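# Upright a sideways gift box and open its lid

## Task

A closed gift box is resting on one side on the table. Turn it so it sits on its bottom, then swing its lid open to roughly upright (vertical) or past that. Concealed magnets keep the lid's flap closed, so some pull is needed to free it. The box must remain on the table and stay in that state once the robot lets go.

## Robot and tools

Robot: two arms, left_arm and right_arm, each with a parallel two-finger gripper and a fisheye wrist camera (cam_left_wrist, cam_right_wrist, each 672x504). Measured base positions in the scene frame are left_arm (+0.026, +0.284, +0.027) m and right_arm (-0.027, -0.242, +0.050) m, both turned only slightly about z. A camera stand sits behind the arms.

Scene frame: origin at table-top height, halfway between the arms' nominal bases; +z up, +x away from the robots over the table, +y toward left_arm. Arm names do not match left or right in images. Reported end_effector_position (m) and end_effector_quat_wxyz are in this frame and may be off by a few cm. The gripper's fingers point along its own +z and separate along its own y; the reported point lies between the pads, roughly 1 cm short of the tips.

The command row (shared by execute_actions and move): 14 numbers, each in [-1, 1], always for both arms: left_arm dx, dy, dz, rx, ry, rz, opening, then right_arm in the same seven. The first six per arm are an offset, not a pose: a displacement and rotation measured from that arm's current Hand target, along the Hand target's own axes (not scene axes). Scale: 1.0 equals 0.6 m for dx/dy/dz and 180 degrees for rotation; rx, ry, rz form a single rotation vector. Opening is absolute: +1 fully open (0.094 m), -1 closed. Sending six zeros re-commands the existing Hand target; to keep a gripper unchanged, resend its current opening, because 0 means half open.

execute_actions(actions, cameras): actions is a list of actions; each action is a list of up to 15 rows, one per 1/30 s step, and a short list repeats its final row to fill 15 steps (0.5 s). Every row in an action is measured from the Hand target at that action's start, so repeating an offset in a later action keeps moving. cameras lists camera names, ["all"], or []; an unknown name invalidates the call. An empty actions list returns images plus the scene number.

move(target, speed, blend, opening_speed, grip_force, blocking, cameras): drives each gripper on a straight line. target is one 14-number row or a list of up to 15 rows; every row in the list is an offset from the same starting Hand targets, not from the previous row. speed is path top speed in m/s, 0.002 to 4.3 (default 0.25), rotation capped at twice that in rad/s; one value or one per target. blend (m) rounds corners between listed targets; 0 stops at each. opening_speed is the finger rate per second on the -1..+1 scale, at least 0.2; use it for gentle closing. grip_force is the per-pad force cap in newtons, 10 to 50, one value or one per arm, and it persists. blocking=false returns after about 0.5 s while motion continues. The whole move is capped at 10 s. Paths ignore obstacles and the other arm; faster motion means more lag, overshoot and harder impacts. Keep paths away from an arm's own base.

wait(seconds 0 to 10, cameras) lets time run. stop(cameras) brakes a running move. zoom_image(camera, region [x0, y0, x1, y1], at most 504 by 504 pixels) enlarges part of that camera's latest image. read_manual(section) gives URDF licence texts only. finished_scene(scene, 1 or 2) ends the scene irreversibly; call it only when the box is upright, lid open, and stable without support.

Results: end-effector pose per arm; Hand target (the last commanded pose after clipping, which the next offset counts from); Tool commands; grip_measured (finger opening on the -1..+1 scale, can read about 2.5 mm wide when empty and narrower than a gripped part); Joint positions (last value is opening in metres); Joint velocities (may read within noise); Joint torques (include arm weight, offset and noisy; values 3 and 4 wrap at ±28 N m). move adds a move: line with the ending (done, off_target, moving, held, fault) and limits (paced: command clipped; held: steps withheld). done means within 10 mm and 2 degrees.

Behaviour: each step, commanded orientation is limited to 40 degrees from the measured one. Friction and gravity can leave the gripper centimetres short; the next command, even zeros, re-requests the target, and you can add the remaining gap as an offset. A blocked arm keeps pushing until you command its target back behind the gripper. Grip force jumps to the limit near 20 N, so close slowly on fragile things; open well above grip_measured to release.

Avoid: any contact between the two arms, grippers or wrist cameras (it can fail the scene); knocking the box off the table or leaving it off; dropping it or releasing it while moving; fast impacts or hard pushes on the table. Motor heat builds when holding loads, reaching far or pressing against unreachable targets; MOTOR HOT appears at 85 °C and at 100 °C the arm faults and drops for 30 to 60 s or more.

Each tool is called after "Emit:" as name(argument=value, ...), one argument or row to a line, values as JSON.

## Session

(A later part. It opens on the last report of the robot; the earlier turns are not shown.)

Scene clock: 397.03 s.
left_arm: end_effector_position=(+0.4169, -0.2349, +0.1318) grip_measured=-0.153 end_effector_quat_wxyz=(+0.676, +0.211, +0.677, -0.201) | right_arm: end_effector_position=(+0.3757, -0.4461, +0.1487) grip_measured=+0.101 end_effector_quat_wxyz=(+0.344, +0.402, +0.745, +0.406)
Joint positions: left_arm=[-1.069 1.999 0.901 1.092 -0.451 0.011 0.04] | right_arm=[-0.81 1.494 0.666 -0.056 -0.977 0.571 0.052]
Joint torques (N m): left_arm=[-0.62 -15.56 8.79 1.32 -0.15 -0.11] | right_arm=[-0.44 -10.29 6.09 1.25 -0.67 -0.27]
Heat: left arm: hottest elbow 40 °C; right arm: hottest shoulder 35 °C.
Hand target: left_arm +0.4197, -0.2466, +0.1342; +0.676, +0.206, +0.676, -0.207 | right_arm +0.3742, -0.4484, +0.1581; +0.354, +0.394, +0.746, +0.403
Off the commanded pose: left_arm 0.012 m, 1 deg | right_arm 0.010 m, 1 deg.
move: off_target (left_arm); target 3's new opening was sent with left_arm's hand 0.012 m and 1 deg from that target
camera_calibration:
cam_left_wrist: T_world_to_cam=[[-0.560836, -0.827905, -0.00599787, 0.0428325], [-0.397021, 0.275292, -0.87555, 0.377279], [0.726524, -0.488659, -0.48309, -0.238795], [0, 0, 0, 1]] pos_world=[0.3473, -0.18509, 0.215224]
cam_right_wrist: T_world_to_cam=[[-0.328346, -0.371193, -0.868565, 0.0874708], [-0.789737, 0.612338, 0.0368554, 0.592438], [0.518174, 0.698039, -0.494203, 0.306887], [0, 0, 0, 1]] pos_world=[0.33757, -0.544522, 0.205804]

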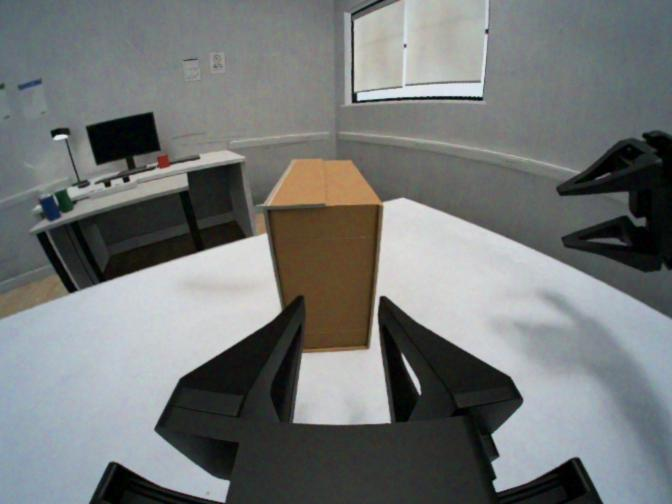

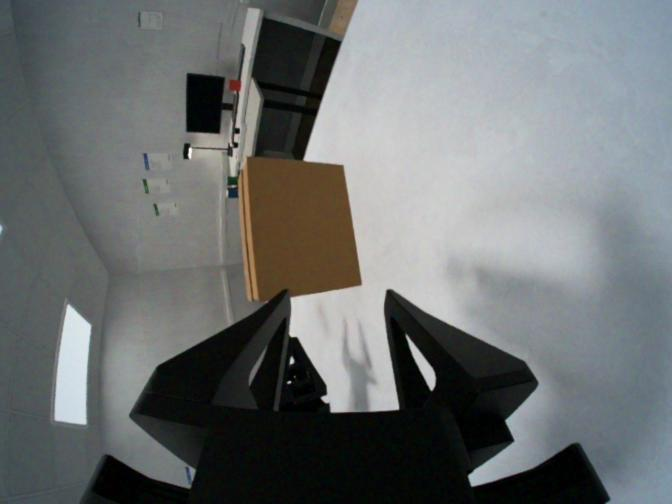

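Emit:
move(
  target=[0.0,0.01,0.06,0,0,0,-0.15,0,0,0,0,0,0,0.1],
  speed=0.06,
  cameras=["cam_left_wrist"],
)

Emit:
zoom_image(
  camera="cam_left_wrist",
  region=[220, 220, 460, 430],
)

Scene clock: 398.60 s.
left_arm: end_effector_position=(+0.4420, -0.2542, +0.1437) grip_measured=-0.152 end_effector_quat_wxyz=(+0.680, +0.209, +0.672, -0.207) | right_arm: end_effector_position=(+0.3757, -0.4461, +0.1487) grip_measured=+0.101 end_effector_quat_wxyz=(+0.344, +0.402, +0.745, +0.406)
Joint positions: left_arm=[-1.044 2.019 0.989 1.042 -0.419 0.011 0.04] | right_arm=[-0.81 1.494 0.666 -0.056 -0.977 0.571 0.052]
Joint torques (N m): left_arm=[0.38 -14.86 9.62 1.26 0.15 -0.13] | right_arm=[0.09 -10.81 6.17 1.4 -0.64 -0.26]
Heat: left arm: hottest elbow 40 °C; right arm: hottest shoulder 35 °C.
Hand target: left_arm +0.4529, -0.2618, +0.1343; +0.676, +0.206, +0.676, -0.207 | right_arm +0.3742, -0.4484, +0.1581; +0.354, +0.394, +0.746, +0.403
Off the commanded pose: left_arm 0.016 m, 1 deg | right_arm 0.010 m, 1 deg.
move: off_target (left_arm)
camera_calibration:
cam_left_wrist: T_world_to_cam=[[-0.56646, -0.824088, 0.00113101, 0.043352], [-0.38733, 0.26503, -0.883026, 0.397235], [0.727391, -0.500637, -0.469323, -0.266141], [0, 0, 0, 1]] pos_world=[0.372007, -0.202794, 0.225814]
Images, in order (width x height): cam_left_wrist 672x504.

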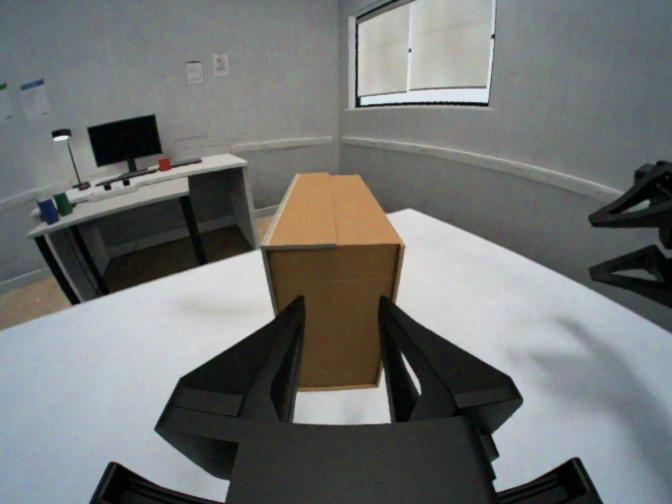

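Scaled by 2.100 from the camera's 672x504 image, which has a finer 960x720 frame.

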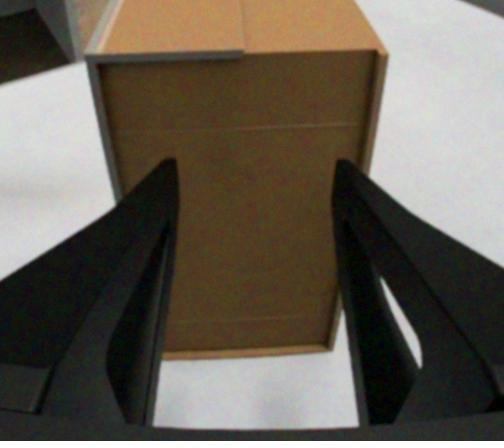

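Emit:
move(
  target=[0.0,0.007,0.052,0,0,0,-0.15,0,0,0,0,0,0,0.1],
  speed=0.05,
  cameras=["cam_left_wrist"],
)

Emit:
zoom_image(
  camera="cam_left_wrist",
  region=[220, 220, 460, 430],
)

Scene clock: 399.87 s.
left_arm: end_effector_position=(+0.4678, -0.2690, +0.1444) grip_measured=-0.152 end_effector_quat_wxyz=(+0.680, +0.210, +0.671, -0.208) | right_arm: end_effector_position=(+0.3757, -0.4461, +0.1487) grip_measured=+0.101 end_effector_quat_wxyz=(+0.344, +0.402, +0.745, +0.406)
Joint positions: left_arm=[-1.017 2.056 1.072 0.995 -0.39 0.011 0.04] | right_arm=[-0.81 1.494 0.666 -0.056 -0.977 0.571 0.052]
Joint torques (N m): left_arm=[-0.09 -15.62 10.24 1.36 0.14 -0.11] | right_arm=[-0.21 -10.52 6.12 1.37 -0.65 -0.23]
Heat: left arm: hottest elbow 40 °C; right arm: hottest shoulder 35 °C.
Hand target: left_arm +0.4814, -0.2756, +0.1344; +0.676, +0.206, +0.676, -0.207 | right_arm +0.3742, -0.4484, +0.1581; +0.354, +0.394, +0.746, +0.403
Off the commanded pose: left_arm 0.018 m, 1 deg | right_arm 0.010 m, 1 deg.
move: off_target (left_arm)
camera_calibration:
cam_left_wrist: T_world_to_cam=[[-0.568664, -0.82257, 0.000619681, 0.0473145], [-0.386533, 0.266555, -0.882916, 0.411745], [0.726095, -0.502322, -0.469531, -0.291766], [0, 0, 0, 1]] pos_world=[0.397909, -0.217394, 0.226514]
Images, in order (width x height): cam_left_wrist 672x504.

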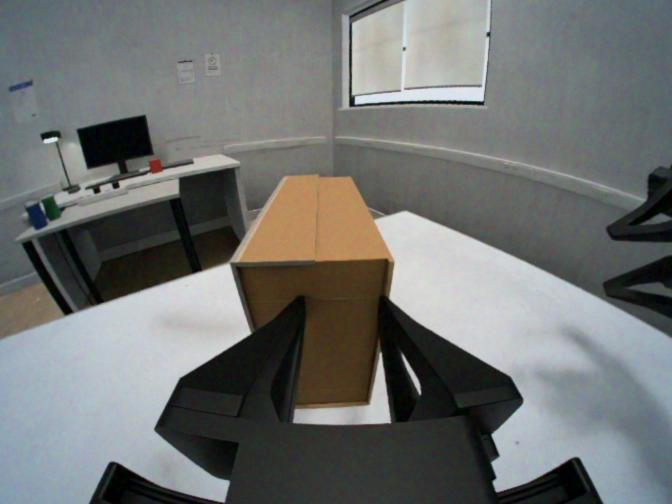

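Scaled by 2.100 from the camera's 672x504 image, which has a finer 960x720 frame.

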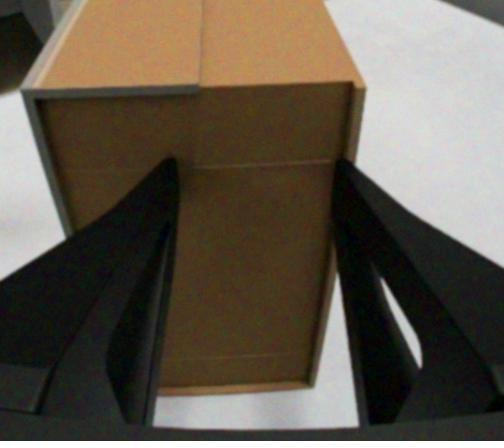

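Emit:
move(
  target=[
    [0.0,0,-0.025,0,0,0,-0.15,0,0,0,0,0,0,0.1],
    [0.0,0.03,-0.025,0,0,0,-0.15,0,0,0,0,0,0,0.1],
    [0.0,0.03,0.008,0,0,0,-0.15,0,0,0,0,0,0,0.1],
  ],
  speed=0.06,
  cameras=["cam_left_wrist"],
)

Emit:
zoom_image(
  camera="cam_left_wrist",
  region=[220, 220, 460, 430],
)

Scene clock: 402.40 s.
left_arm: end_effector_position=(+0.4818, -0.2576, +0.1419) grip_measured=-0.152 end_effector_quat_wxyz=(+0.678, +0.212, +0.673, -0.206) | right_arm: end_effector_position=(+0.3757, -0.4461, +0.1487) grip_measured=+0.101 end_effector_quat_wxyz=(+0.344, +0.402, +0.745, +0.406)
Joint positions: left_arm=[-0.984 2.057 1.067 0.995 -0.357 0.011 0.04] | right_arm=[-0.81 1.494 0.666 -0.056 -0.977 0.571 0.052]
Joint torques (N m): left_arm=[0.67 -15.79 10.3 1.5 0.15 -0.13] | right_arm=[0.09 -10.4 6.19 1.35 -0.67 -0.25]
Heat: left arm: hottest elbow 40 °C; right arm: hottest shoulder 35 °C.
Hand target: left_arm +0.4953, -0.2634, +0.1342; +0.676, +0.206, +0.676, -0.207 | right_arm +0.3742, -0.4484, +0.1581; +0.354, +0.394, +0.746, +0.403
Off the commanded pose: left_arm 0.017 m, 1 deg | right_arm 0.010 m, 1 deg.
move: off_target (left_arm)
camera_calibration:
cam_left_wrist: T_world_to_cam=[[-0.568691, -0.82255, -0.00162397, 0.0650156], [-0.389173, 0.270803, -0.88046, 0.413902], [0.724662, -0.500078, -0.474117, -0.295524], [0, 0, 0, 1]] pos_world=[0.412208, -0.206392, 0.224418]
Images, in order (width x height): cam_left_wrist 672x504.

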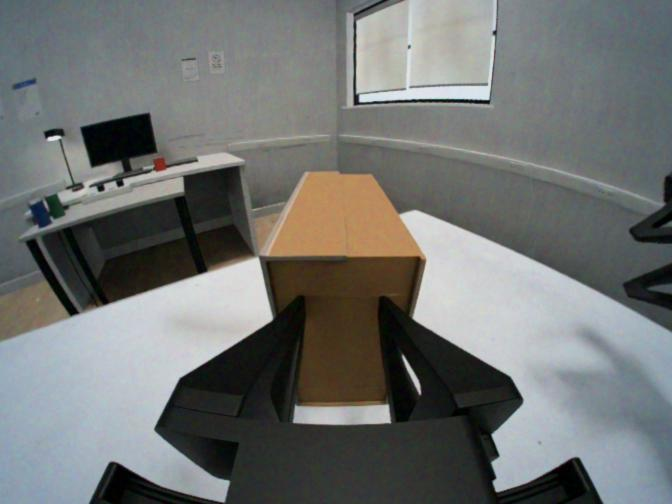

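Scaled by 2.100 from the camera's 672x504 image, which has a finer 960x720 frame.

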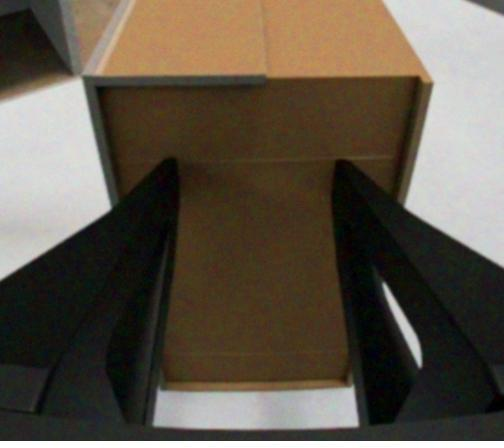

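Emit:
move(
  target=[
    [0.0,0,0.02,0,0,0,-0.15,0,0,0,0,0,0,0.1],
    [0.0,0,0.02,0,0,0,0.2,0,0,0,0,0,0,0.1],
  ],
  speed=0.05,
  opening_speed=0.5,
  cameras=["cam_left_wrist"],
)

Emit:
zoom_image(
  camera="cam_left_wrist",
  region=[220, 220, 460, 430],
)

Scene clock: 404.47 s.
left_arm: end_effector_position=(+0.4910, -0.2642, +0.1440) grip_measured=+0.197 end_effector_quat_wxyz=(+0.679, +0.211, +0.672, -0.207) | right_arm: end_effector_position=(+0.3757, -0.4461, +0.1487) grip_measured=+0.101 end_effector_quat_wxyz=(+0.344, +0.402, +0.745, +0.406)
Joint positions: left_arm=[-0.977 2.071 1.101 0.979 -0.349 0.011 0.056] | right_arm=[-0.81 1.494 0.666 -0.056 -0.977 0.571 0.052]
Joint torques (N m): left_arm=[0.73 -16.15 10.54 1.37 0.17 -0.1] | right_arm=[0.21 -10.29 6.16 1.28 -0.66 -0.26]
Heat: left arm: hottest elbow 40 °C; right arm: hottest shoulder 35 °C.
Hand target: left_arm +0.5052, -0.2701, +0.1343; +0.676, +0.206, +0.676, -0.207 | right_arm +0.3742, -0.4484, +0.1581; +0.354, +0.394, +0.746, +0.403
Off the commanded pose: left_arm 0.018 m, 1 deg | right_arm 0.010 m, 1 deg.
move: off_target (left_arm); target 2's new opening was sent with left_arm's hand 0.018 m and 1 deg from that target
camera_calibration:
cam_left_wrist: T_world_to_cam=[[-0.569288, -0.822138, -0.000276127, 0.0649888], [-0.386778, 0.26812, -0.882335, 0.419539], [0.725475, -0.502196, -0.470622, -0.305928], [0, 0, 0, 1]] pos_world=[0.421209, -0.212693, 0.226215]
Images, in order (width x height): cam_left_wrist 672x504.

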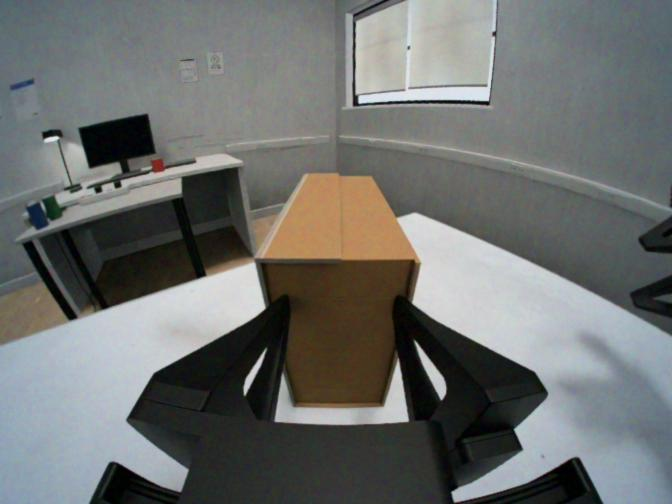

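Scaled by 2.100 from the camera's 672x504 image, which has a finer 960x720 frame.

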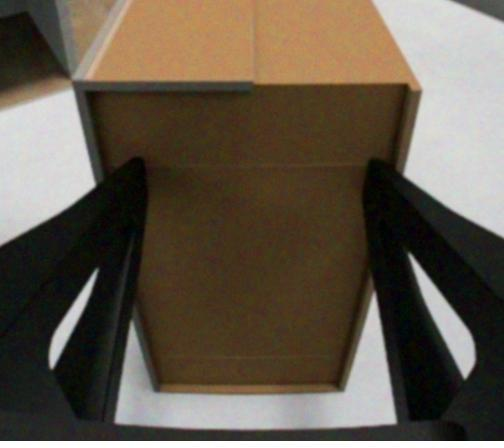

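Emit:
move(
  target=[
    [0.0,0,0.015,0,0,0,0.25,0,0,0,0,0,0,0.1],
    [0.0,0,0.018,0,0,0,0.6,0,0,0,0,0,0,0.1],
  ],
  speed=0.05,
  opening_speed=0.4,
  cameras=["cam_left_wrist"],
)

Emit:
zoom_image(
  camera="cam_left_wrist",
  region=[220, 220, 460, 430],
)

Scene clock: 407.10 s.
left_arm: end_effector_position=(+0.5001, -0.2701, +0.1442) grip_measured=+0.597 end_effector_quat_wxyz=(+0.679, +0.211, +0.672, -0.207) | right_arm: end_effector_position=(+0.3757, -0.4461, +0.1487) grip_measured=+0.101 end_effector_quat_wxyz=(+0.344, +0.402, +0.745, +0.406)
Joint positions: left_arm=[-0.97 2.086 1.134 0.961 -0.343 0.011 0.075] | right_arm=[-0.81 1.494 0.666 -0.056 -0.977 0.571 0.052]
Joint torques (N m): left_arm=[0.73 -16.38 10.67 1.29 0.15 -0.12] | right_arm=[0.03 -10.17 6.19 1.39 -0.64 -0.25]
Heat: left arm: hottest elbow 40 °C; right arm: hottest shoulder 35 °C.
Hand target: left_arm +0.5142, -0.2761, +0.1342; +0.676, +0.206, +0.676, -0.207 | right_arm +0.3742, -0.4484, +0.1581; +0.354, +0.394, +0.746, +0.403
Off the commanded pose: left_arm 0.018 m, 1 deg | right_arm 0.010 m, 1 deg.
move: off_target (left_arm); target 2's new opening was sent with left_arm's hand 0.018 m and 1 deg from that target
camera_calibration:
cam_left_wrist: T_world_to_cam=[[-0.568678, -0.82256, -0.000413443, 0.0649126], [-0.386911, 0.267935, -0.882333, 0.42486], [0.725882, -0.501603, -0.470626, -0.315494], [0, 0, 0, 1]] pos_world=[0.430309, -0.218693, 0.226415]
Images, in order (width x height): cam_left_wrist 672x504.

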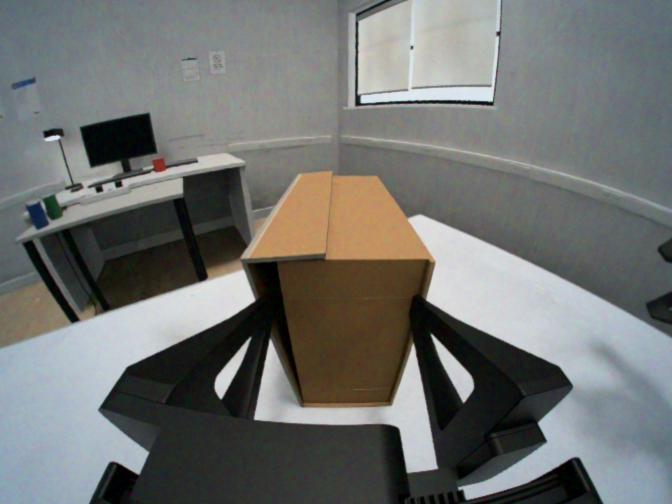

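Scaled by 2.100 from the camera's 672x504 image, which has a finer 960x720 frame.

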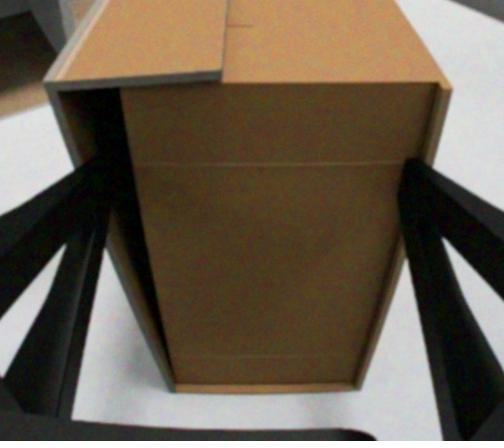

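IT OPENS! Continue.

Emit:
move(
  target=[0.0,0,0.0,0,0,0,1.0,0,0,0,0,0,0,0.1],
  speed=0.05,
  opening_speed=0.4,
  cameras=["all"],
)

Emit:
zoom_image(
  camera="cam_left_wrist",
  region=[220, 160, 460, 430],
)

Scene clock: 408.57 s.
left_arm: end_effector_position=(+0.5007, -0.2696, +0.1442) grip_measured=+0.997 end_effector_quat_wxyz=(+0.679, +0.210, +0.672, -0.207) | right_arm: end_effector_position=(+0.3757, -0.4461, +0.1487) grip_measured=+0.101 end_effector_quat_wxyz=(+0.344, +0.402, +0.745, +0.406)
Joint positions: left_arm=[-0.969 2.086 1.134 0.961 -0.343 0.011 0.094] | right_arm=[-0.81 1.494 0.666 -0.056 -0.977 0.571 0.052]
Joint torques (N m): left_arm=[0.73 -16.26 10.76 1.39 0.13 -0.11] | right_arm=[0.26 -10.17 6.13 1.32 -0.68 -0.24]
Heat: left arm: hottest elbow 40 °C; right arm: hottest shoulder 35 °C.
Hand target: left_arm +0.5143, -0.2760, +0.1342; +0.676, +0.206, +0.676, -0.207 | right_arm +0.3742, -0.4484, +0.1581; +0.354, +0.394, +0.746, +0.403
Off the commanded pose: left_arm 0.018 m, 1 deg | right_arm 0.010 m, 1 deg.
move: off_target (left_arm)
camera_calibration:
cam_left_wrist: T_world_to_cam=[[-0.567769, -0.823188, -0.000333618, 0.0650609], [-0.387259, 0.267458, -0.882325, 0.424963], [0.726408, -0.500827, -0.470641, -0.315659], [0, 0, 0, 1]] pos_world=[0.430808, -0.218193, 0.226415]
cam_right_wrist: T_world_to_cam=[[-0.328346, -0.371193, -0.868565, 0.0874708], [-0.789737, 0.612338, 0.0368554, 0.592438], [0.518174, 0.698039, -0.494203, 0.306887], [0, 0, 0, 1]] pos_world=[0.33757, -0.544522, 0.205804]

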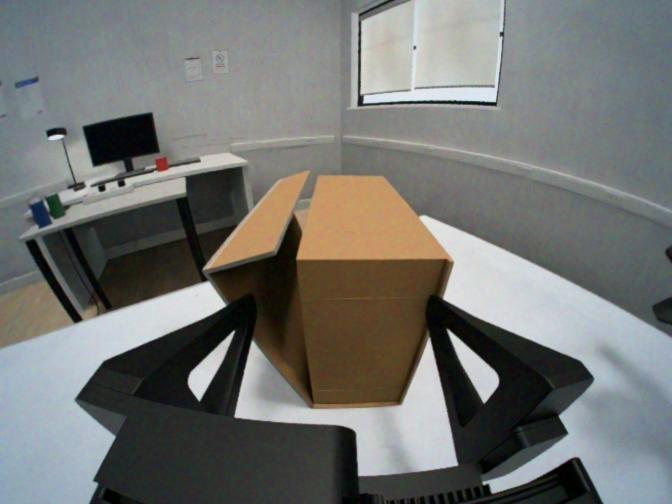

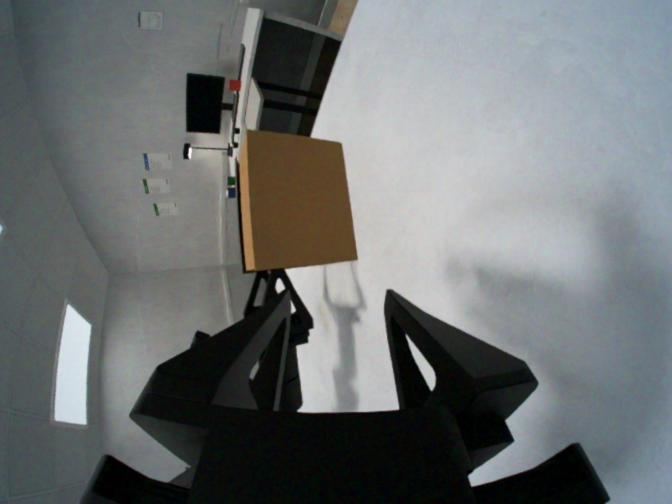

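Scaled by 1.867 from the camera's 672x504 image, which has a finer 960x720 frame.

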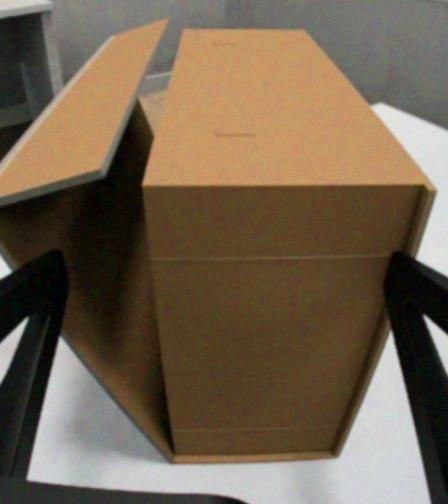

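Emit:
move(
  target=[
    [0.0,0,-0.1,0,0,0,1.0,0,0,0,0,0,0,0.1],
    [0.0,0.09,-0.1,0,0,0,-1,0,0,0,0,0,0,0.1],
    [0,0.09,0,0,0,0,-1,0,0,0,0,0,0,0.1],
  ],
  speed=0.1,
  cameras=["cam_left_wrist"],
)

Emit:
zoom_image(
  camera="cam_left_wrist",
  region=[220, 160, 460, 430],
)

Scene clock: 413.43 s.
left_arm: end_effector_position=(+0.5314, -0.2259, +0.1429) grip_measured=-0.990 end_effector_quat_wxyz=(+0.680, +0.211, +0.672, -0.206) | right_arm: end_effector_position=(+0.3757, -0.4461, +0.1487) grip_measured=+0.101 end_effector_quat_wxyz=(+0.344, +0.402, +0.745, +0.406)
Joint positions: left_arm=[-0.877 2.066 1.086 0.989 -0.252 0.011 0] | right_arm=[-0.81 1.494 0.666 -0.056 -0.977 0.571 0.052]
Joint torques (N m): left_arm=[0.38 -16.26 10.32 1.31 0.15 -0.13] | right_arm=[0.15 -10.46 6.19 1.29 -0.68 -0.23]
Heat: left arm: hottest elbow 40 °C; right arm: hottest shoulder 35 °C.
Hand target: left_arm +0.5443, -0.2313, +0.1341; +0.676, +0.206, +0.676, -0.207 | right_arm +0.3742, -0.4484, +0.1581; +0.354, +0.394, +0.746, +0.403
Off the commanded pose: left_arm 0.017 m, 1 deg | right_arm 0.010 m, 1 deg.
move: off_target (left_arm); target 2's new opening was sent with left_arm's hand 0.013 m and 2 deg from that target
camera_calibration:
cam_left_wrist: T_world_to_cam=[[-0.567098, -0.82365, -0.00128836, 0.118124], [-0.38709, 0.267899, -0.882265, 0.424057], [0.727022, -0.499832, -0.470751, -0.31687], [0, 0, 0, 1]] pos_world=[0.461508, -0.174693, 0.225116]
Images, in order (width x height): cam_left_wrist 672x504.

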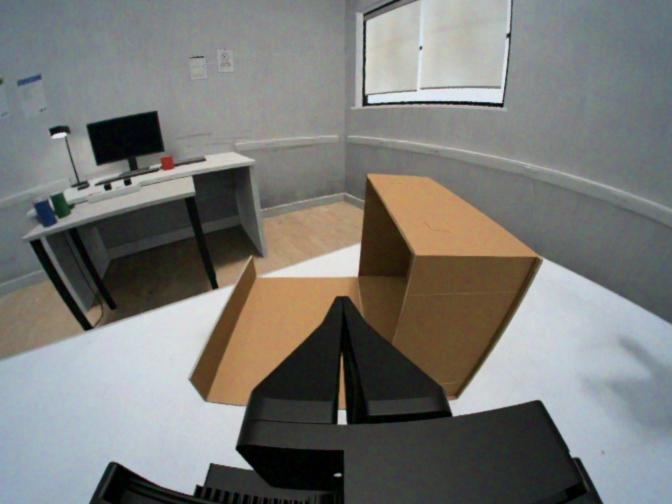

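Scaled by 1.867 from the camera's 672x504 image, which has a finer 960x720 frame.

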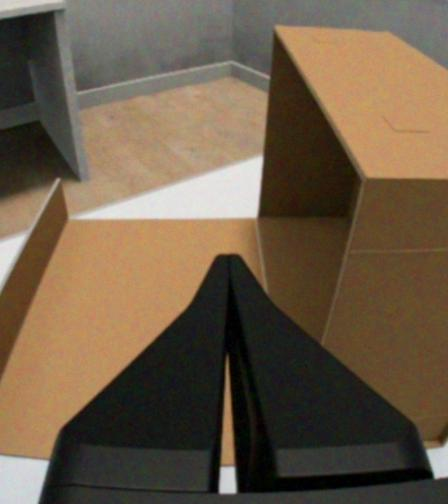

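Emit:
move(
  target=[
    [0,0,-0.13,0,0,0,-1,0,0,-0.1,0,0,0,0.1],
    [0,-0.188,-0.06,0,0,0,-0.3,0,0,-0.1,0,0,0,0.1],
  ],
  speed=0.15,
  cameras=["all"],
)

Emit:
zoom_image(
  camera="cam_left_wrist",
  region=[220, 160, 460, 430],
)

Scene clock: 417.87 s.
left_arm: end_effector_position=(+0.4478, -0.2922, +0.1438) grip_measured=-0.303 end_effector_quat_wxyz=(+0.680, +0.207, +0.673, -0.205) | right_arm: end_effector_position=(+0.3203, -0.4586, +0.1674) grip_measured=+0.101 end_effector_quat_wxyz=(+0.336, +0.406, +0.744, +0.410)
Joint positions: left_arm=[-1.073 2.072 1.104 0.979 -0.455 0.011 0.033] | right_arm=[-0.953 1.398 0.666 -0.369 -1.058 0.341 0.052]
Joint torques (N m): left_arm=[-0.5 -16.21 10.28 1.32 -0.14 -0.1] | right_arm=[-0.21 -9.64 8.21 1.05 -0.77 -0.22]
Heat: left arm: hottest elbow 40 °C; right arm: hottest shoulder 35 °C.
Hand target: left_arm +0.4515, -0.3047, +0.1343; +0.676, +0.206, +0.676, -0.207 | right_arm +0.3234, -0.4679, +0.1835; +0.354, +0.394, +0.746, +0.403
Off the commanded pose: left_arm 0.016 m, 1 deg | right_arm 0.019 m, 3 deg.
move: off_target (left_arm, right_arm); target 2's new opening was sent with left_arm's hand 0.016 m and 1 deg from that target
camera_calibration:
cam_left_wrist: T_world_to_cam=[[-0.561129, -0.827727, 0.00128456, 0.0119509], [-0.390008, 0.263023, -0.882447, 0.410153], [0.730087, -0.495668, -0.47041, -0.288915], [0, 0, 0, 1]] pos_world=[0.377602, -0.241194, 0.226014]
cam_right_wrist: T_world_to_cam=[[-0.338006, -0.357387, -0.870647, 0.0906836], [-0.79051, 0.609831, 0.0565684, 0.551465], [0.510731, 0.707376, -0.488644, 0.359296], [0, 0, 0, 1]] pos_world=[0.283086, -0.558049, 0.223326]

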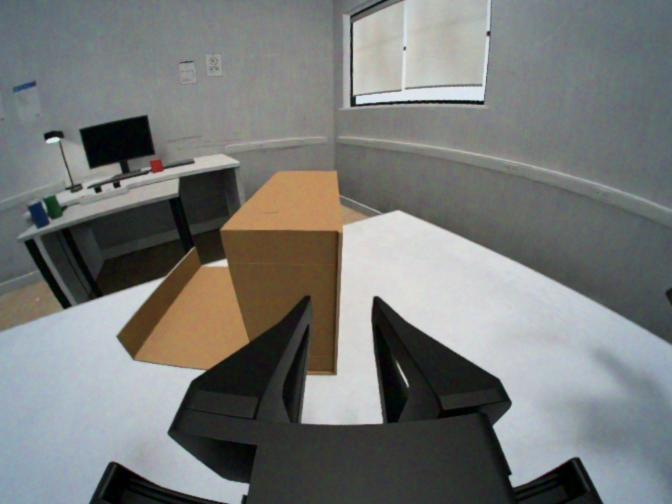

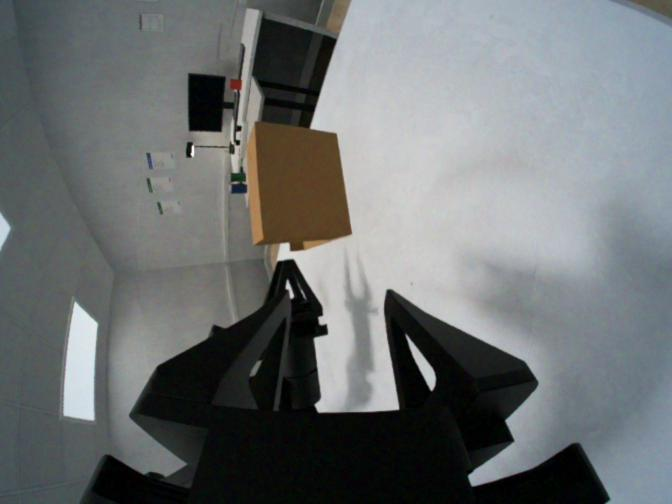

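Scaled by 1.867 from the camera's 672x504 image, which has a finer 960x720 frame.

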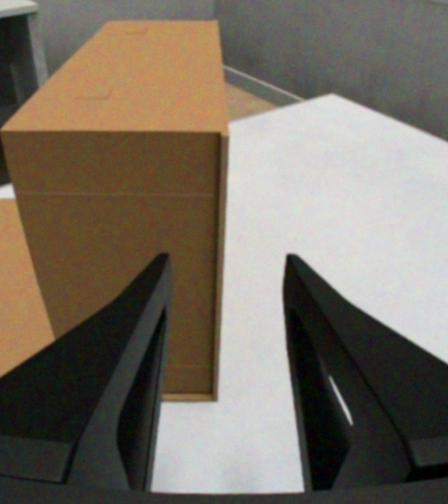

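Emit:
move(
  target=[
    [0,0.003,0.068,0,0,0,-0.3,0,0,0,0,0,0,0.1],
  ],
  speed=0.06,
  cameras=["cam_left_wrist"],
)

Emit:
zoom_image(
  camera="cam_left_wrist",
  region=[220, 200, 460, 430],
)

Scene clock: 419.40 s.
left_arm: end_effector_position=(+0.4727, -0.3192, +0.1454) grip_measured=-0.302 end_effector_quat_wxyz=(+0.679, +0.210, +0.672, -0.208) | right_arm: end_effector_position=(+0.3203, -0.4586, +0.1674) grip_measured=+0.101 end_effector_quat_wxyz=(+0.336, +0.406, +0.744, +0.410)
Joint positions: left_arm=[-1.057 2.125 1.221 0.915 -0.43 0.011 0.033] | right_arm=[-0.953 1.398 0.666 -0.369 -1.058 0.341 0.052]
Joint torques (N m): left_arm=[0.67 -17.2 11.15 1.25 0.15 -0.11] | right_arm=[0.03 -9.11 8.21 1.05 -0.77 -0.23]
Heat: left arm: hottest elbow 40 °C; right arm: hottest shoulder 35 °C.
Hand target: left_arm +0.4864, -0.3259, +0.1343; +0.676, +0.206, +0.676, -0.207 | right_arm +0.3234, -0.4679, +0.1835; +0.354, +0.394, +0.746, +0.403
Off the commanded pose: left_arm 0.019 m, 1 deg | right_arm 0.019 m, 3 deg.
move: off_target (left_arm, right_arm)
camera_calibration:
cam_left_wrist: T_world_to_cam=[[-0.568675, -0.822561, 0.00126153, 0.00872482], [-0.387199, 0.266335, -0.882691, 0.4281], [0.725731, -0.502453, -0.469952, -0.319936], [0, 0, 0, 1]] pos_world=[0.402909, -0.267594, 0.227514]
Images, in order (width x height): cam_left_wrist 672x504.

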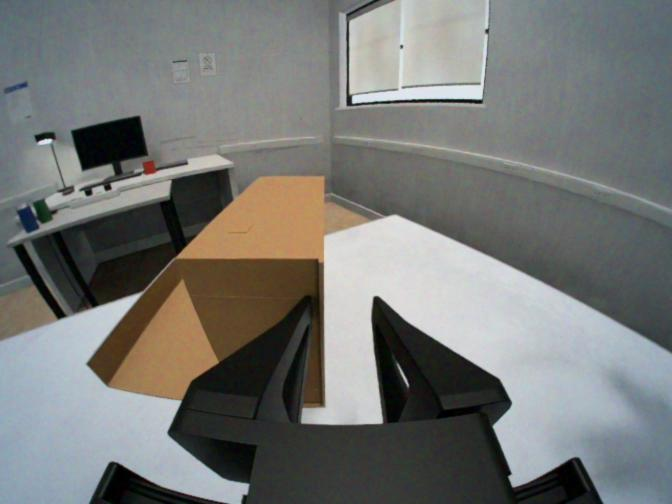

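Scaled by 2.100 from the camera's 672x504 image, which has a finer 960x720 frame.

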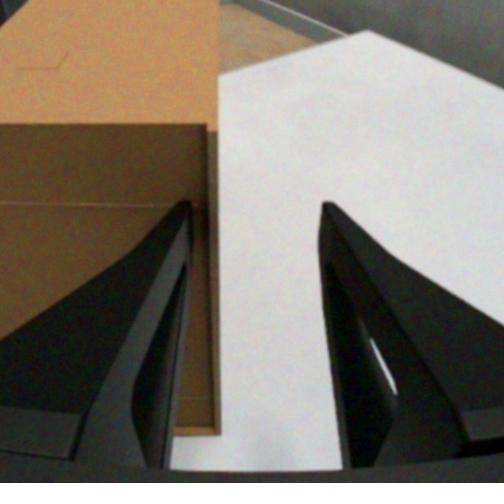

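Emit:
move(
  target=[
    [0,0.028,0.0,0,0,0,-0.3,0,0,0,0,0,0,0.1],
    [0,0.028,0.028,0,0,0,-0.3,0,0,0,0,0,0,0.1],
  ],
  speed=0.06,
  cameras=["cam_left_wrist"],
)

Emit:
zoom_image(
  camera="cam_left_wrist",
  region=[220, 200, 460, 430],
)

Scene clock: 421.23 s.
left_arm: end_effector_position=(+0.4950, -0.3154, +0.1456) grip_measured=-0.302 end_effector_quat_wxyz=(+0.679, +0.211, +0.671, -0.208) | right_arm: end_effector_position=(+0.3203, -0.4586, +0.1674) grip_measured=+0.101 end_effector_quat_wxyz=(+0.336, +0.406, +0.744, +0.410)
Joint positions: left_arm=[-1.022 2.138 1.25 0.898 -0.393 0.011 0.033] | right_arm=[-0.953 1.398 0.666 -0.369 -1.058 0.341 0.052]
Joint torques (N m): left_arm=[0.67 -17.38 11.26 1.22 0.13 -0.11] | right_arm=[0.03 -9.17 8.28 1.02 -0.74 -0.24]
Heat: left arm: hottest elbow 40 °C; right arm: hottest shoulder 34 °C.
Hand target: left_arm +0.5097, -0.3216, +0.1345; +0.676, +0.206, +0.676, -0.207 | right_arm +0.3234, -0.4679, +0.1835; +0.354, +0.394, +0.746, +0.403
Off the commanded pose: left_arm 0.020 m, 1 deg | right_arm 0.019 m, 3 deg.
move: off_target (left_arm, right_arm)
camera_calibration:
cam_left_wrist: T_world_to_cam=[[-0.56961, -0.821915, 0.000763004, 0.0252964], [-0.3868, 0.267244, -0.88259, 0.43592], [0.72521, -0.503028, -0.470142, -0.333953], [0, 0, 0, 1]] pos_world=[0.42521, -0.263694, 0.227714]
Images, in order (width x height): cam_left_wrist 672x504.

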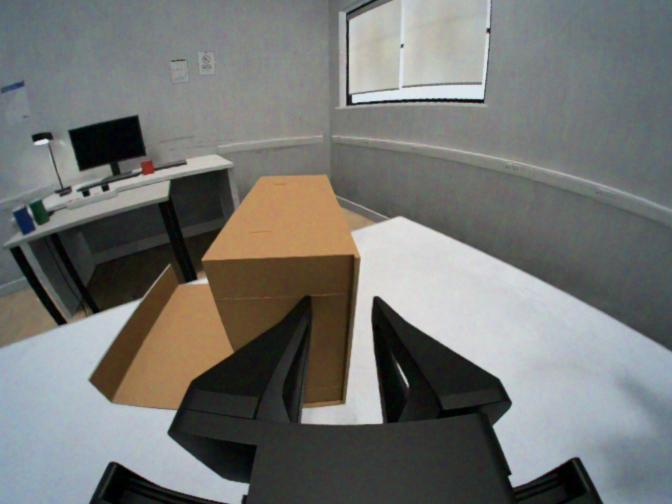

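Scaled by 2.100 from the camera's 672x504 image, which has a finer 960x720 frame.

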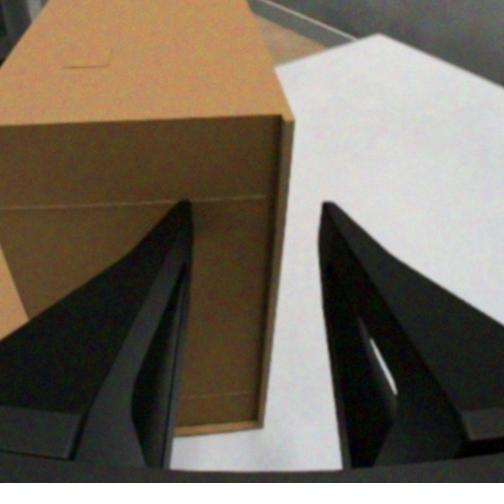

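Emit:
move(
  target=[
    [0,-0.008,0.01,0,0,0,-0.3,0,0,0,0,0,0,0.1],
    [0,-0.008,0.012,0,0,0,-1,0,0,0,0,0,0,0.1],
  ],
  speed=0.06,
  opening_speed=0.5,
  cameras=["cam_left_wrist"],
)

Emit:
zoom_image(
  camera="cam_left_wrist",
  region=[220, 200, 460, 430],
)

Scene clock: 425.27 s.
left_arm: end_effector_position=(+0.4996, -0.3226, +0.1453) grip_measured=-0.988 end_effector_quat_wxyz=(+0.679, +0.211, +0.672, -0.208) | right_arm: end_effector_position=(+0.3203, -0.4586, +0.1674) grip_measured=+0.101 end_effector_quat_wxyz=(+0.336, +0.406, +0.744, +0.410)
Joint positions: left_arm=[-1.022 2.153 1.28 0.882 -0.393 0.011 0.001] | right_arm=[-0.953 1.398 0.666 -0.369 -1.058 0.341 0.052]
Joint torques (N m): left_arm=[0.26 -17.79 11.56 1.33 0.06 -0.11] | right_arm=[-0.44 -9.29 8.24 1.11 -0.75 -0.24]
Heat: left arm: hottest elbow 40 °C; right arm: hottest shoulder 34 °C.
Hand target: left_arm +0.5130, -0.3296, +0.1346; +0.676, +0.206, +0.676, -0.207 | right_arm +0.3234, -0.4679, +0.1835; +0.354, +0.394, +0.746, +0.403
Off the commanded pose: left_arm 0.019 m, 1 deg | right_arm 0.019 m, 3 deg.
move: off_target (left_arm, right_arm); target 2's new opening was sent with left_arm's hand 0.019 m and 1 deg from that target
camera_calibration:
cam_left_wrist: T_world_to_cam=[[-0.569614, -0.821912, 0.000466171, 0.0220438], [-0.387149, 0.267808, -0.882267, 0.439742], [0.725021, -0.502732, -0.47075, -0.340828], [0, 0, 0, 1]] pos_world=[0.429909, -0.270993, 0.227515]
Images, in order (width x height): cam_left_wrist 672x504.

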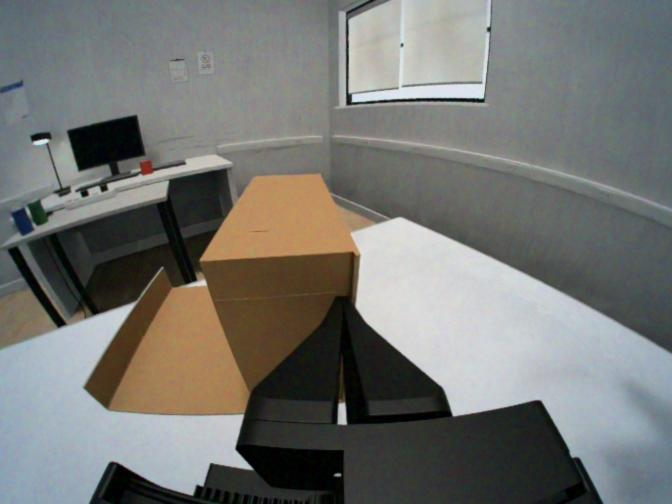

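Scaled by 2.100 from the camera's 672x504 image, which has a finer 960x720 frame.

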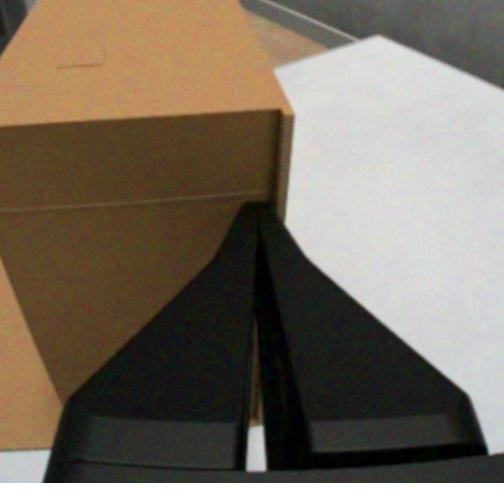

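Emit:
move(
  target=[
    [0,0,-0.02,0,0,0,-0.5,0,0,0,0,0,0,0.1],
    [0,-0.012,-0.02,0,0,0,-0.5,0,0,0,0,0,0,0.1],
    [0,-0.012,0.014,0,0,0,-0.5,0,0,0,0,0,0,0.1],
  ],
  speed=0.06,
  cameras=["cam_left_wrist"],
)

Emit:
zoom_image(
  camera="cam_left_wrist",
  region=[280, 230, 420, 350],
)

Scene clock: 427.37 s.
left_arm: end_effector_position=(+0.5062, -0.3302, +0.1456) grip_measured=-0.502 end_effector_quat_wxyz=(+0.680, +0.208, +0.673, -0.205) | right_arm: end_effector_position=(+0.3203, -0.4586, +0.1674) grip_measured=+0.101 end_effector_quat_wxyz=(+0.336, +0.406, +0.744, +0.410)
Joint positions: left_arm=[-1.022 2.17 1.317 0.863 -0.401 0.011 0.023] | right_arm=[-0.953 1.398 0.666 -0.369 -1.058 0.341 0.052]
Joint torques (N m): left_arm=[0.26 -18.14 11.89 1.28 0.15 -0.09] | right_arm=[0.09 -9 8.16 1.18 -0.74 -0.27]
Heat: left arm: hottest elbow 40 °C; right arm: hottest shoulder 34 °C.
Hand target: left_arm +0.5159, -0.3402, +0.1343; +0.676, +0.206, +0.676, -0.207 | right_arm +0.3234, -0.4679, +0.1835; +0.354, +0.394, +0.746, +0.403
Off the commanded pose: left_arm 0.018 m, 1 deg | right_arm 0.019 m, 3 deg.
move: off_target (left_arm, right_arm)
camera_calibration:
cam_left_wrist: T_world_to_cam=[[-0.56269, -0.826668, 0.000552399, 0.0144649], [-0.389474, 0.264514, -0.882237, 0.444688], [0.729171, -0.496641, -0.470805, -0.349396], [0, 0, 0, 1]] pos_world=[0.436103, -0.279193, 0.227815]
Images, in order (width x height): cam_left_wrist 672x504.

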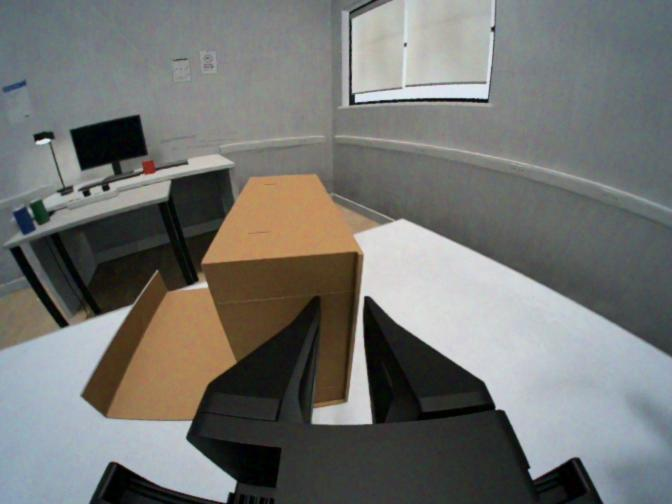

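Scaled by 3.600 from the camera's 672x504 image, which has a finer 960x720 frame.

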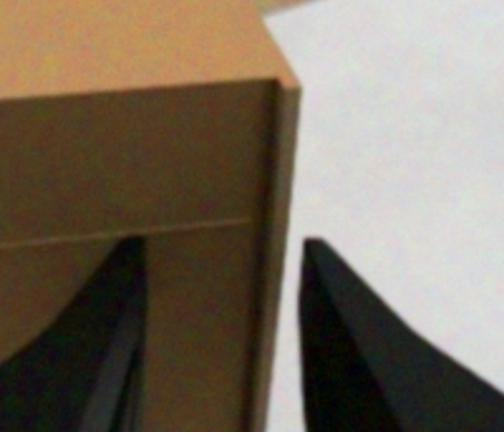

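Emit:
move(
  target=[
    [0,-0.015,0.0,0,0,0,-0.5,0,0,0,0,0,0,0.1],
    [0,-0.015,0.02,0,0,0,-0.5,0,0,0,0,0,0,0.1],
    [0,-0.015,0.022,0,0,0,-1,0,0,0,0,0,0,0.1],
  ],
  speed=0.06,
  opening_speed=0.8,
  cameras=["cam_left_wrist"],
)

Emit:
zoom_image(
  camera="cam_left_wrist",
  region=[280, 230, 420, 350],
)

Scene clock: 430.33 s.
left_arm: end_effector_position=(+0.5154, -0.3429, +0.1464) grip_measured=-0.988 end_effector_quat_wxyz=(+0.681, +0.206, +0.673, -0.203) | right_arm: end_effector_position=(+0.3203, -0.4586, +0.1674) grip_measured=+0.101 end_effector_quat_wxyz=(+0.336, +0.406, +0.744, +0.410)
Joint positions: left_arm=[-1.022 2.197 1.375 0.832 -0.406 0.011 0.001] | right_arm=[-0.953 1.398 0.666 -0.369 -1.058 0.341 0.052]
Joint torques (N m): left_arm=[-0.21 -18.55 11.89 1.32 0.14 -0.11] | right_arm=[-0.44 -9.23 8.2 1.11 -0.8 -0.25]
Heat: left arm: hottest elbow 41 °C; right arm: hottest shoulder 34 °C.
Hand target: left_arm +0.5219, -0.3550, +0.1345; +0.676, +0.206, +0.676, -0.207 | right_arm +0.3234, -0.4679, +0.1835; +0.354, +0.394, +0.746, +0.403
Off the commanded pose: left_arm 0.018 m, 1 deg | right_arm 0.019 m, 3 deg.
move: off_target (left_arm, right_arm); target 3's new opening was sent with left_arm's hand 0.018 m and 1 deg from that target
camera_calibration:
cam_left_wrist: T_world_to_cam=[[-0.558599, -0.829438, 0.000723394, 0.0059721], [-0.390619, 0.2623, -0.882392, 0.452222], [0.731699, -0.493186, -0.470515, -0.362195], [0, 0, 0, 1]] pos_world=[0.445, -0.292293, 0.228615]
Images, in order (width x height): cam_left_wrist 672x504.

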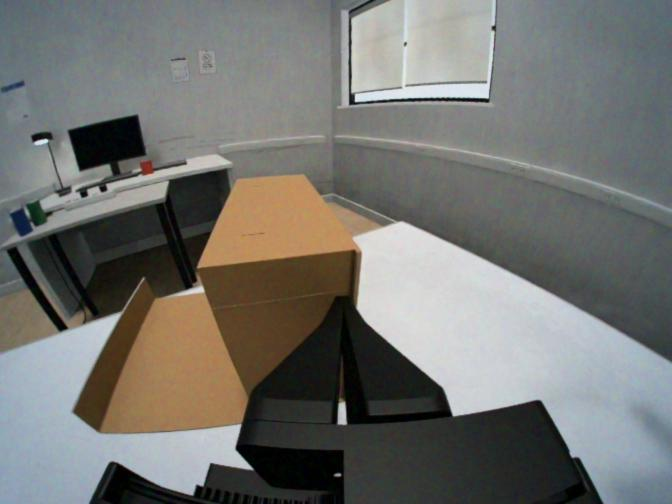

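Scaled by 3.600 from the camera's 672x504 image, which has a finer 960x720 frame.

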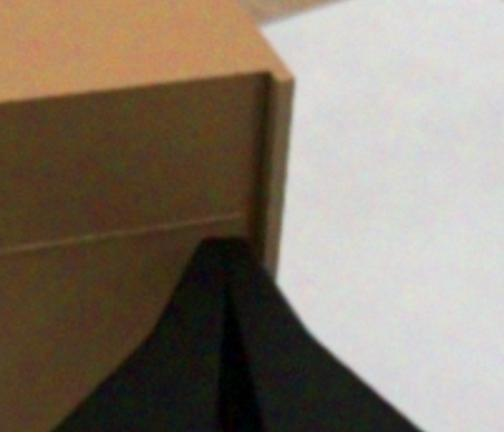

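Emit:
move(
  target=[
    [0,0,-0.06,0,0,0,-1,0,0,0,0,0,0,0.1],
    [0,-0.022,-0.03,-0.083,0,0,-0.4,0,0,0,0,0,0,0.1],
  ],
  speed=0.1,
  cameras=["cam_left_wrist"],
)

Emit:
zoom_image(
  camera="cam_left_wrist",
  region=[240, 200, 440, 350],
)

Scene clock: 435.03 s.
left_arm: end_effector_position=(+0.4988, -0.3411, +0.1455) grip_measured=-0.403 end_effector_quat_wxyz=(+0.700, +0.117, +0.695, -0.114) | right_arm: end_effector_position=(+0.3203, -0.4586, +0.1674) grip_measured=+0.101 end_effector_quat_wxyz=(+0.336, +0.406, +0.744, +0.410)
Joint positions: left_arm=[-1.102 2.223 1.429 0.803 -0.747 0.011 0.028] | right_arm=[-0.953 1.398 0.666 -0.369 -1.058 0.341 0.052]
Joint torques (N m): left_arm=[-0.73 -19.19 11.89 1.16 -0.16 -0.11] | right_arm=[0.15 -9.05 8.27 1.2 -0.77 -0.25]
Heat: left arm: hottest elbow 41 °C; right arm: hottest shoulder 34 °C.
Hand target: left_arm +0.4996, -0.3559, +0.1346; +0.697, +0.116, +0.697, -0.118 | right_arm +0.3234, -0.4679, +0.1835; +0.354, +0.394, +0.746, +0.403
Off the commanded pose: left_arm 0.018 m, 1 deg | right_arm 0.019 m, 3 deg.
move: off_target (left_arm, right_arm); target 2's new opening was sent with left_arm's hand 0.018 m and 1 deg from that target
camera_calibration:
cam_left_wrist: T_world_to_cam=[[-0.325745, -0.945454, 0.00253586, -0.157708], [-0.44803, 0.152001, -0.881002, 0.435319], [0.832562, -0.288118, -0.473106, -0.329529], [0, 0, 0, 1]] pos_world=[0.418017, -0.310217, 0.228015]
Images, in order (width x height): cam_left_wrist 672x504.

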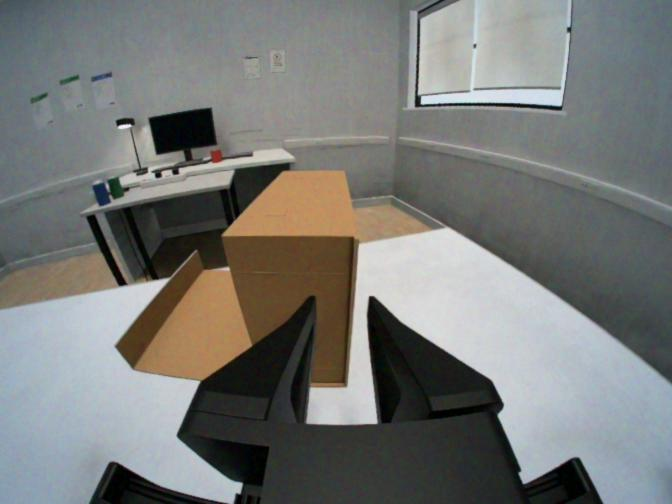

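Scaled by 2.520 from the camera's 672x504 image, which has a finer 960x720 frame.

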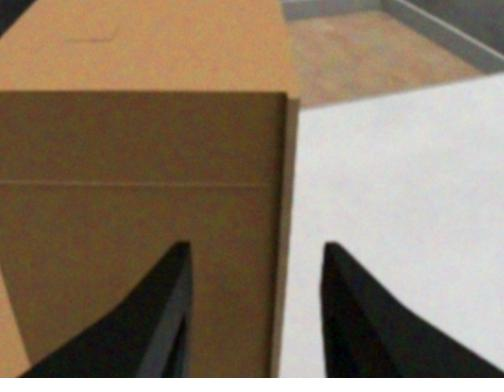

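Emit:
move(
  target=[
    [0,-0.022,0.0,0,0,0,-0.4,0,0,0,0,0,0,0.1],
    [0,-0.02,0.055,0,0,0,-0.4,0,0,0,0,0,0,0.1],
  ],
  speed=0.08,
  cameras=["cam_left_wrist"],
)

Emit:
zoom_image(
  camera="cam_left_wrist",
  region=[240, 200, 440, 350],
)

Scene clock: 437.03 s.
left_arm: end_effector_position=(+0.5129, -0.3714, +0.1472) grip_measured=-0.402 end_effector_quat_wxyz=(+0.699, +0.121, +0.694, -0.118) | right_arm: end_effector_position=(+0.3203, -0.4586, +0.1674) grip_measured=+0.101 end_effector_quat_wxyz=(+0.336, +0.406, +0.744, +0.410)
Joint positions: left_arm=[-1.102 2.281 1.553 0.737 -0.736 0.011 0.028] | right_arm=[-0.953 1.398 0.666 -0.369 -1.058 0.341 0.052]
Joint torques (N m): left_arm=[0.32 -19.78 12.92 1.17 0.17 -0.11] | right_arm=[-0.44 -9.11 8.2 0.99 -0.78 -0.27]
Heat: left arm: hottest elbow 41 °C; right arm: hottest shoulder 34 °C.
Hand target: left_arm +0.5269, -0.3779, +0.1345; +0.697, +0.116, +0.697, -0.117 | right_arm +0.3234, -0.4679, +0.1835; +0.354, +0.394, +0.746, +0.403
Off the commanded pose: left_arm 0.020 m, 1 deg | right_arm 0.019 m, 3 deg.
move: off_target (left_arm, right_arm)
camera_calibration:
cam_left_wrist: T_world_to_cam=[[-0.337262, -0.941407, 0.0026218, -0.174384], [-0.445888, 0.157287, -0.881161, 0.448542], [0.829119, -0.298351, -0.472809, -0.351263], [0, 0, 0, 1]] pos_world=[0.432425, -0.339515, 0.229615]
Images, in order (width x height): cam_left_wrist 672x504.

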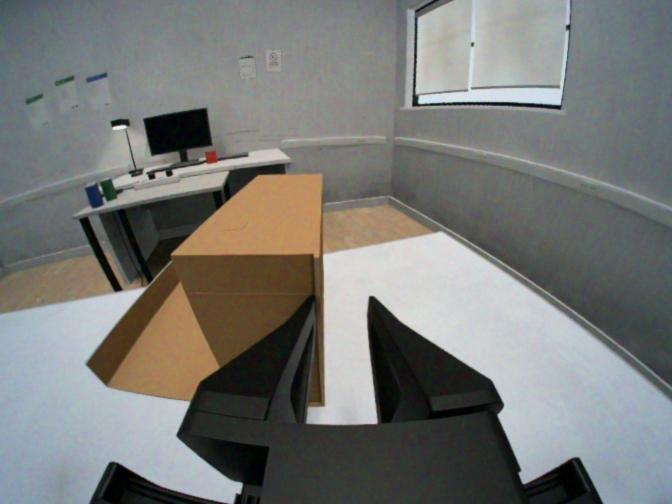

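Scaled by 2.520 from the camera's 672x504 image, which has a finer 960x720 frame.

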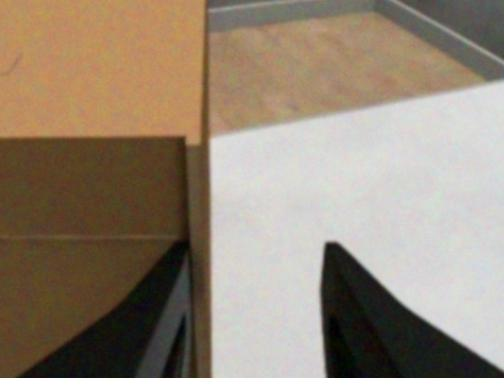

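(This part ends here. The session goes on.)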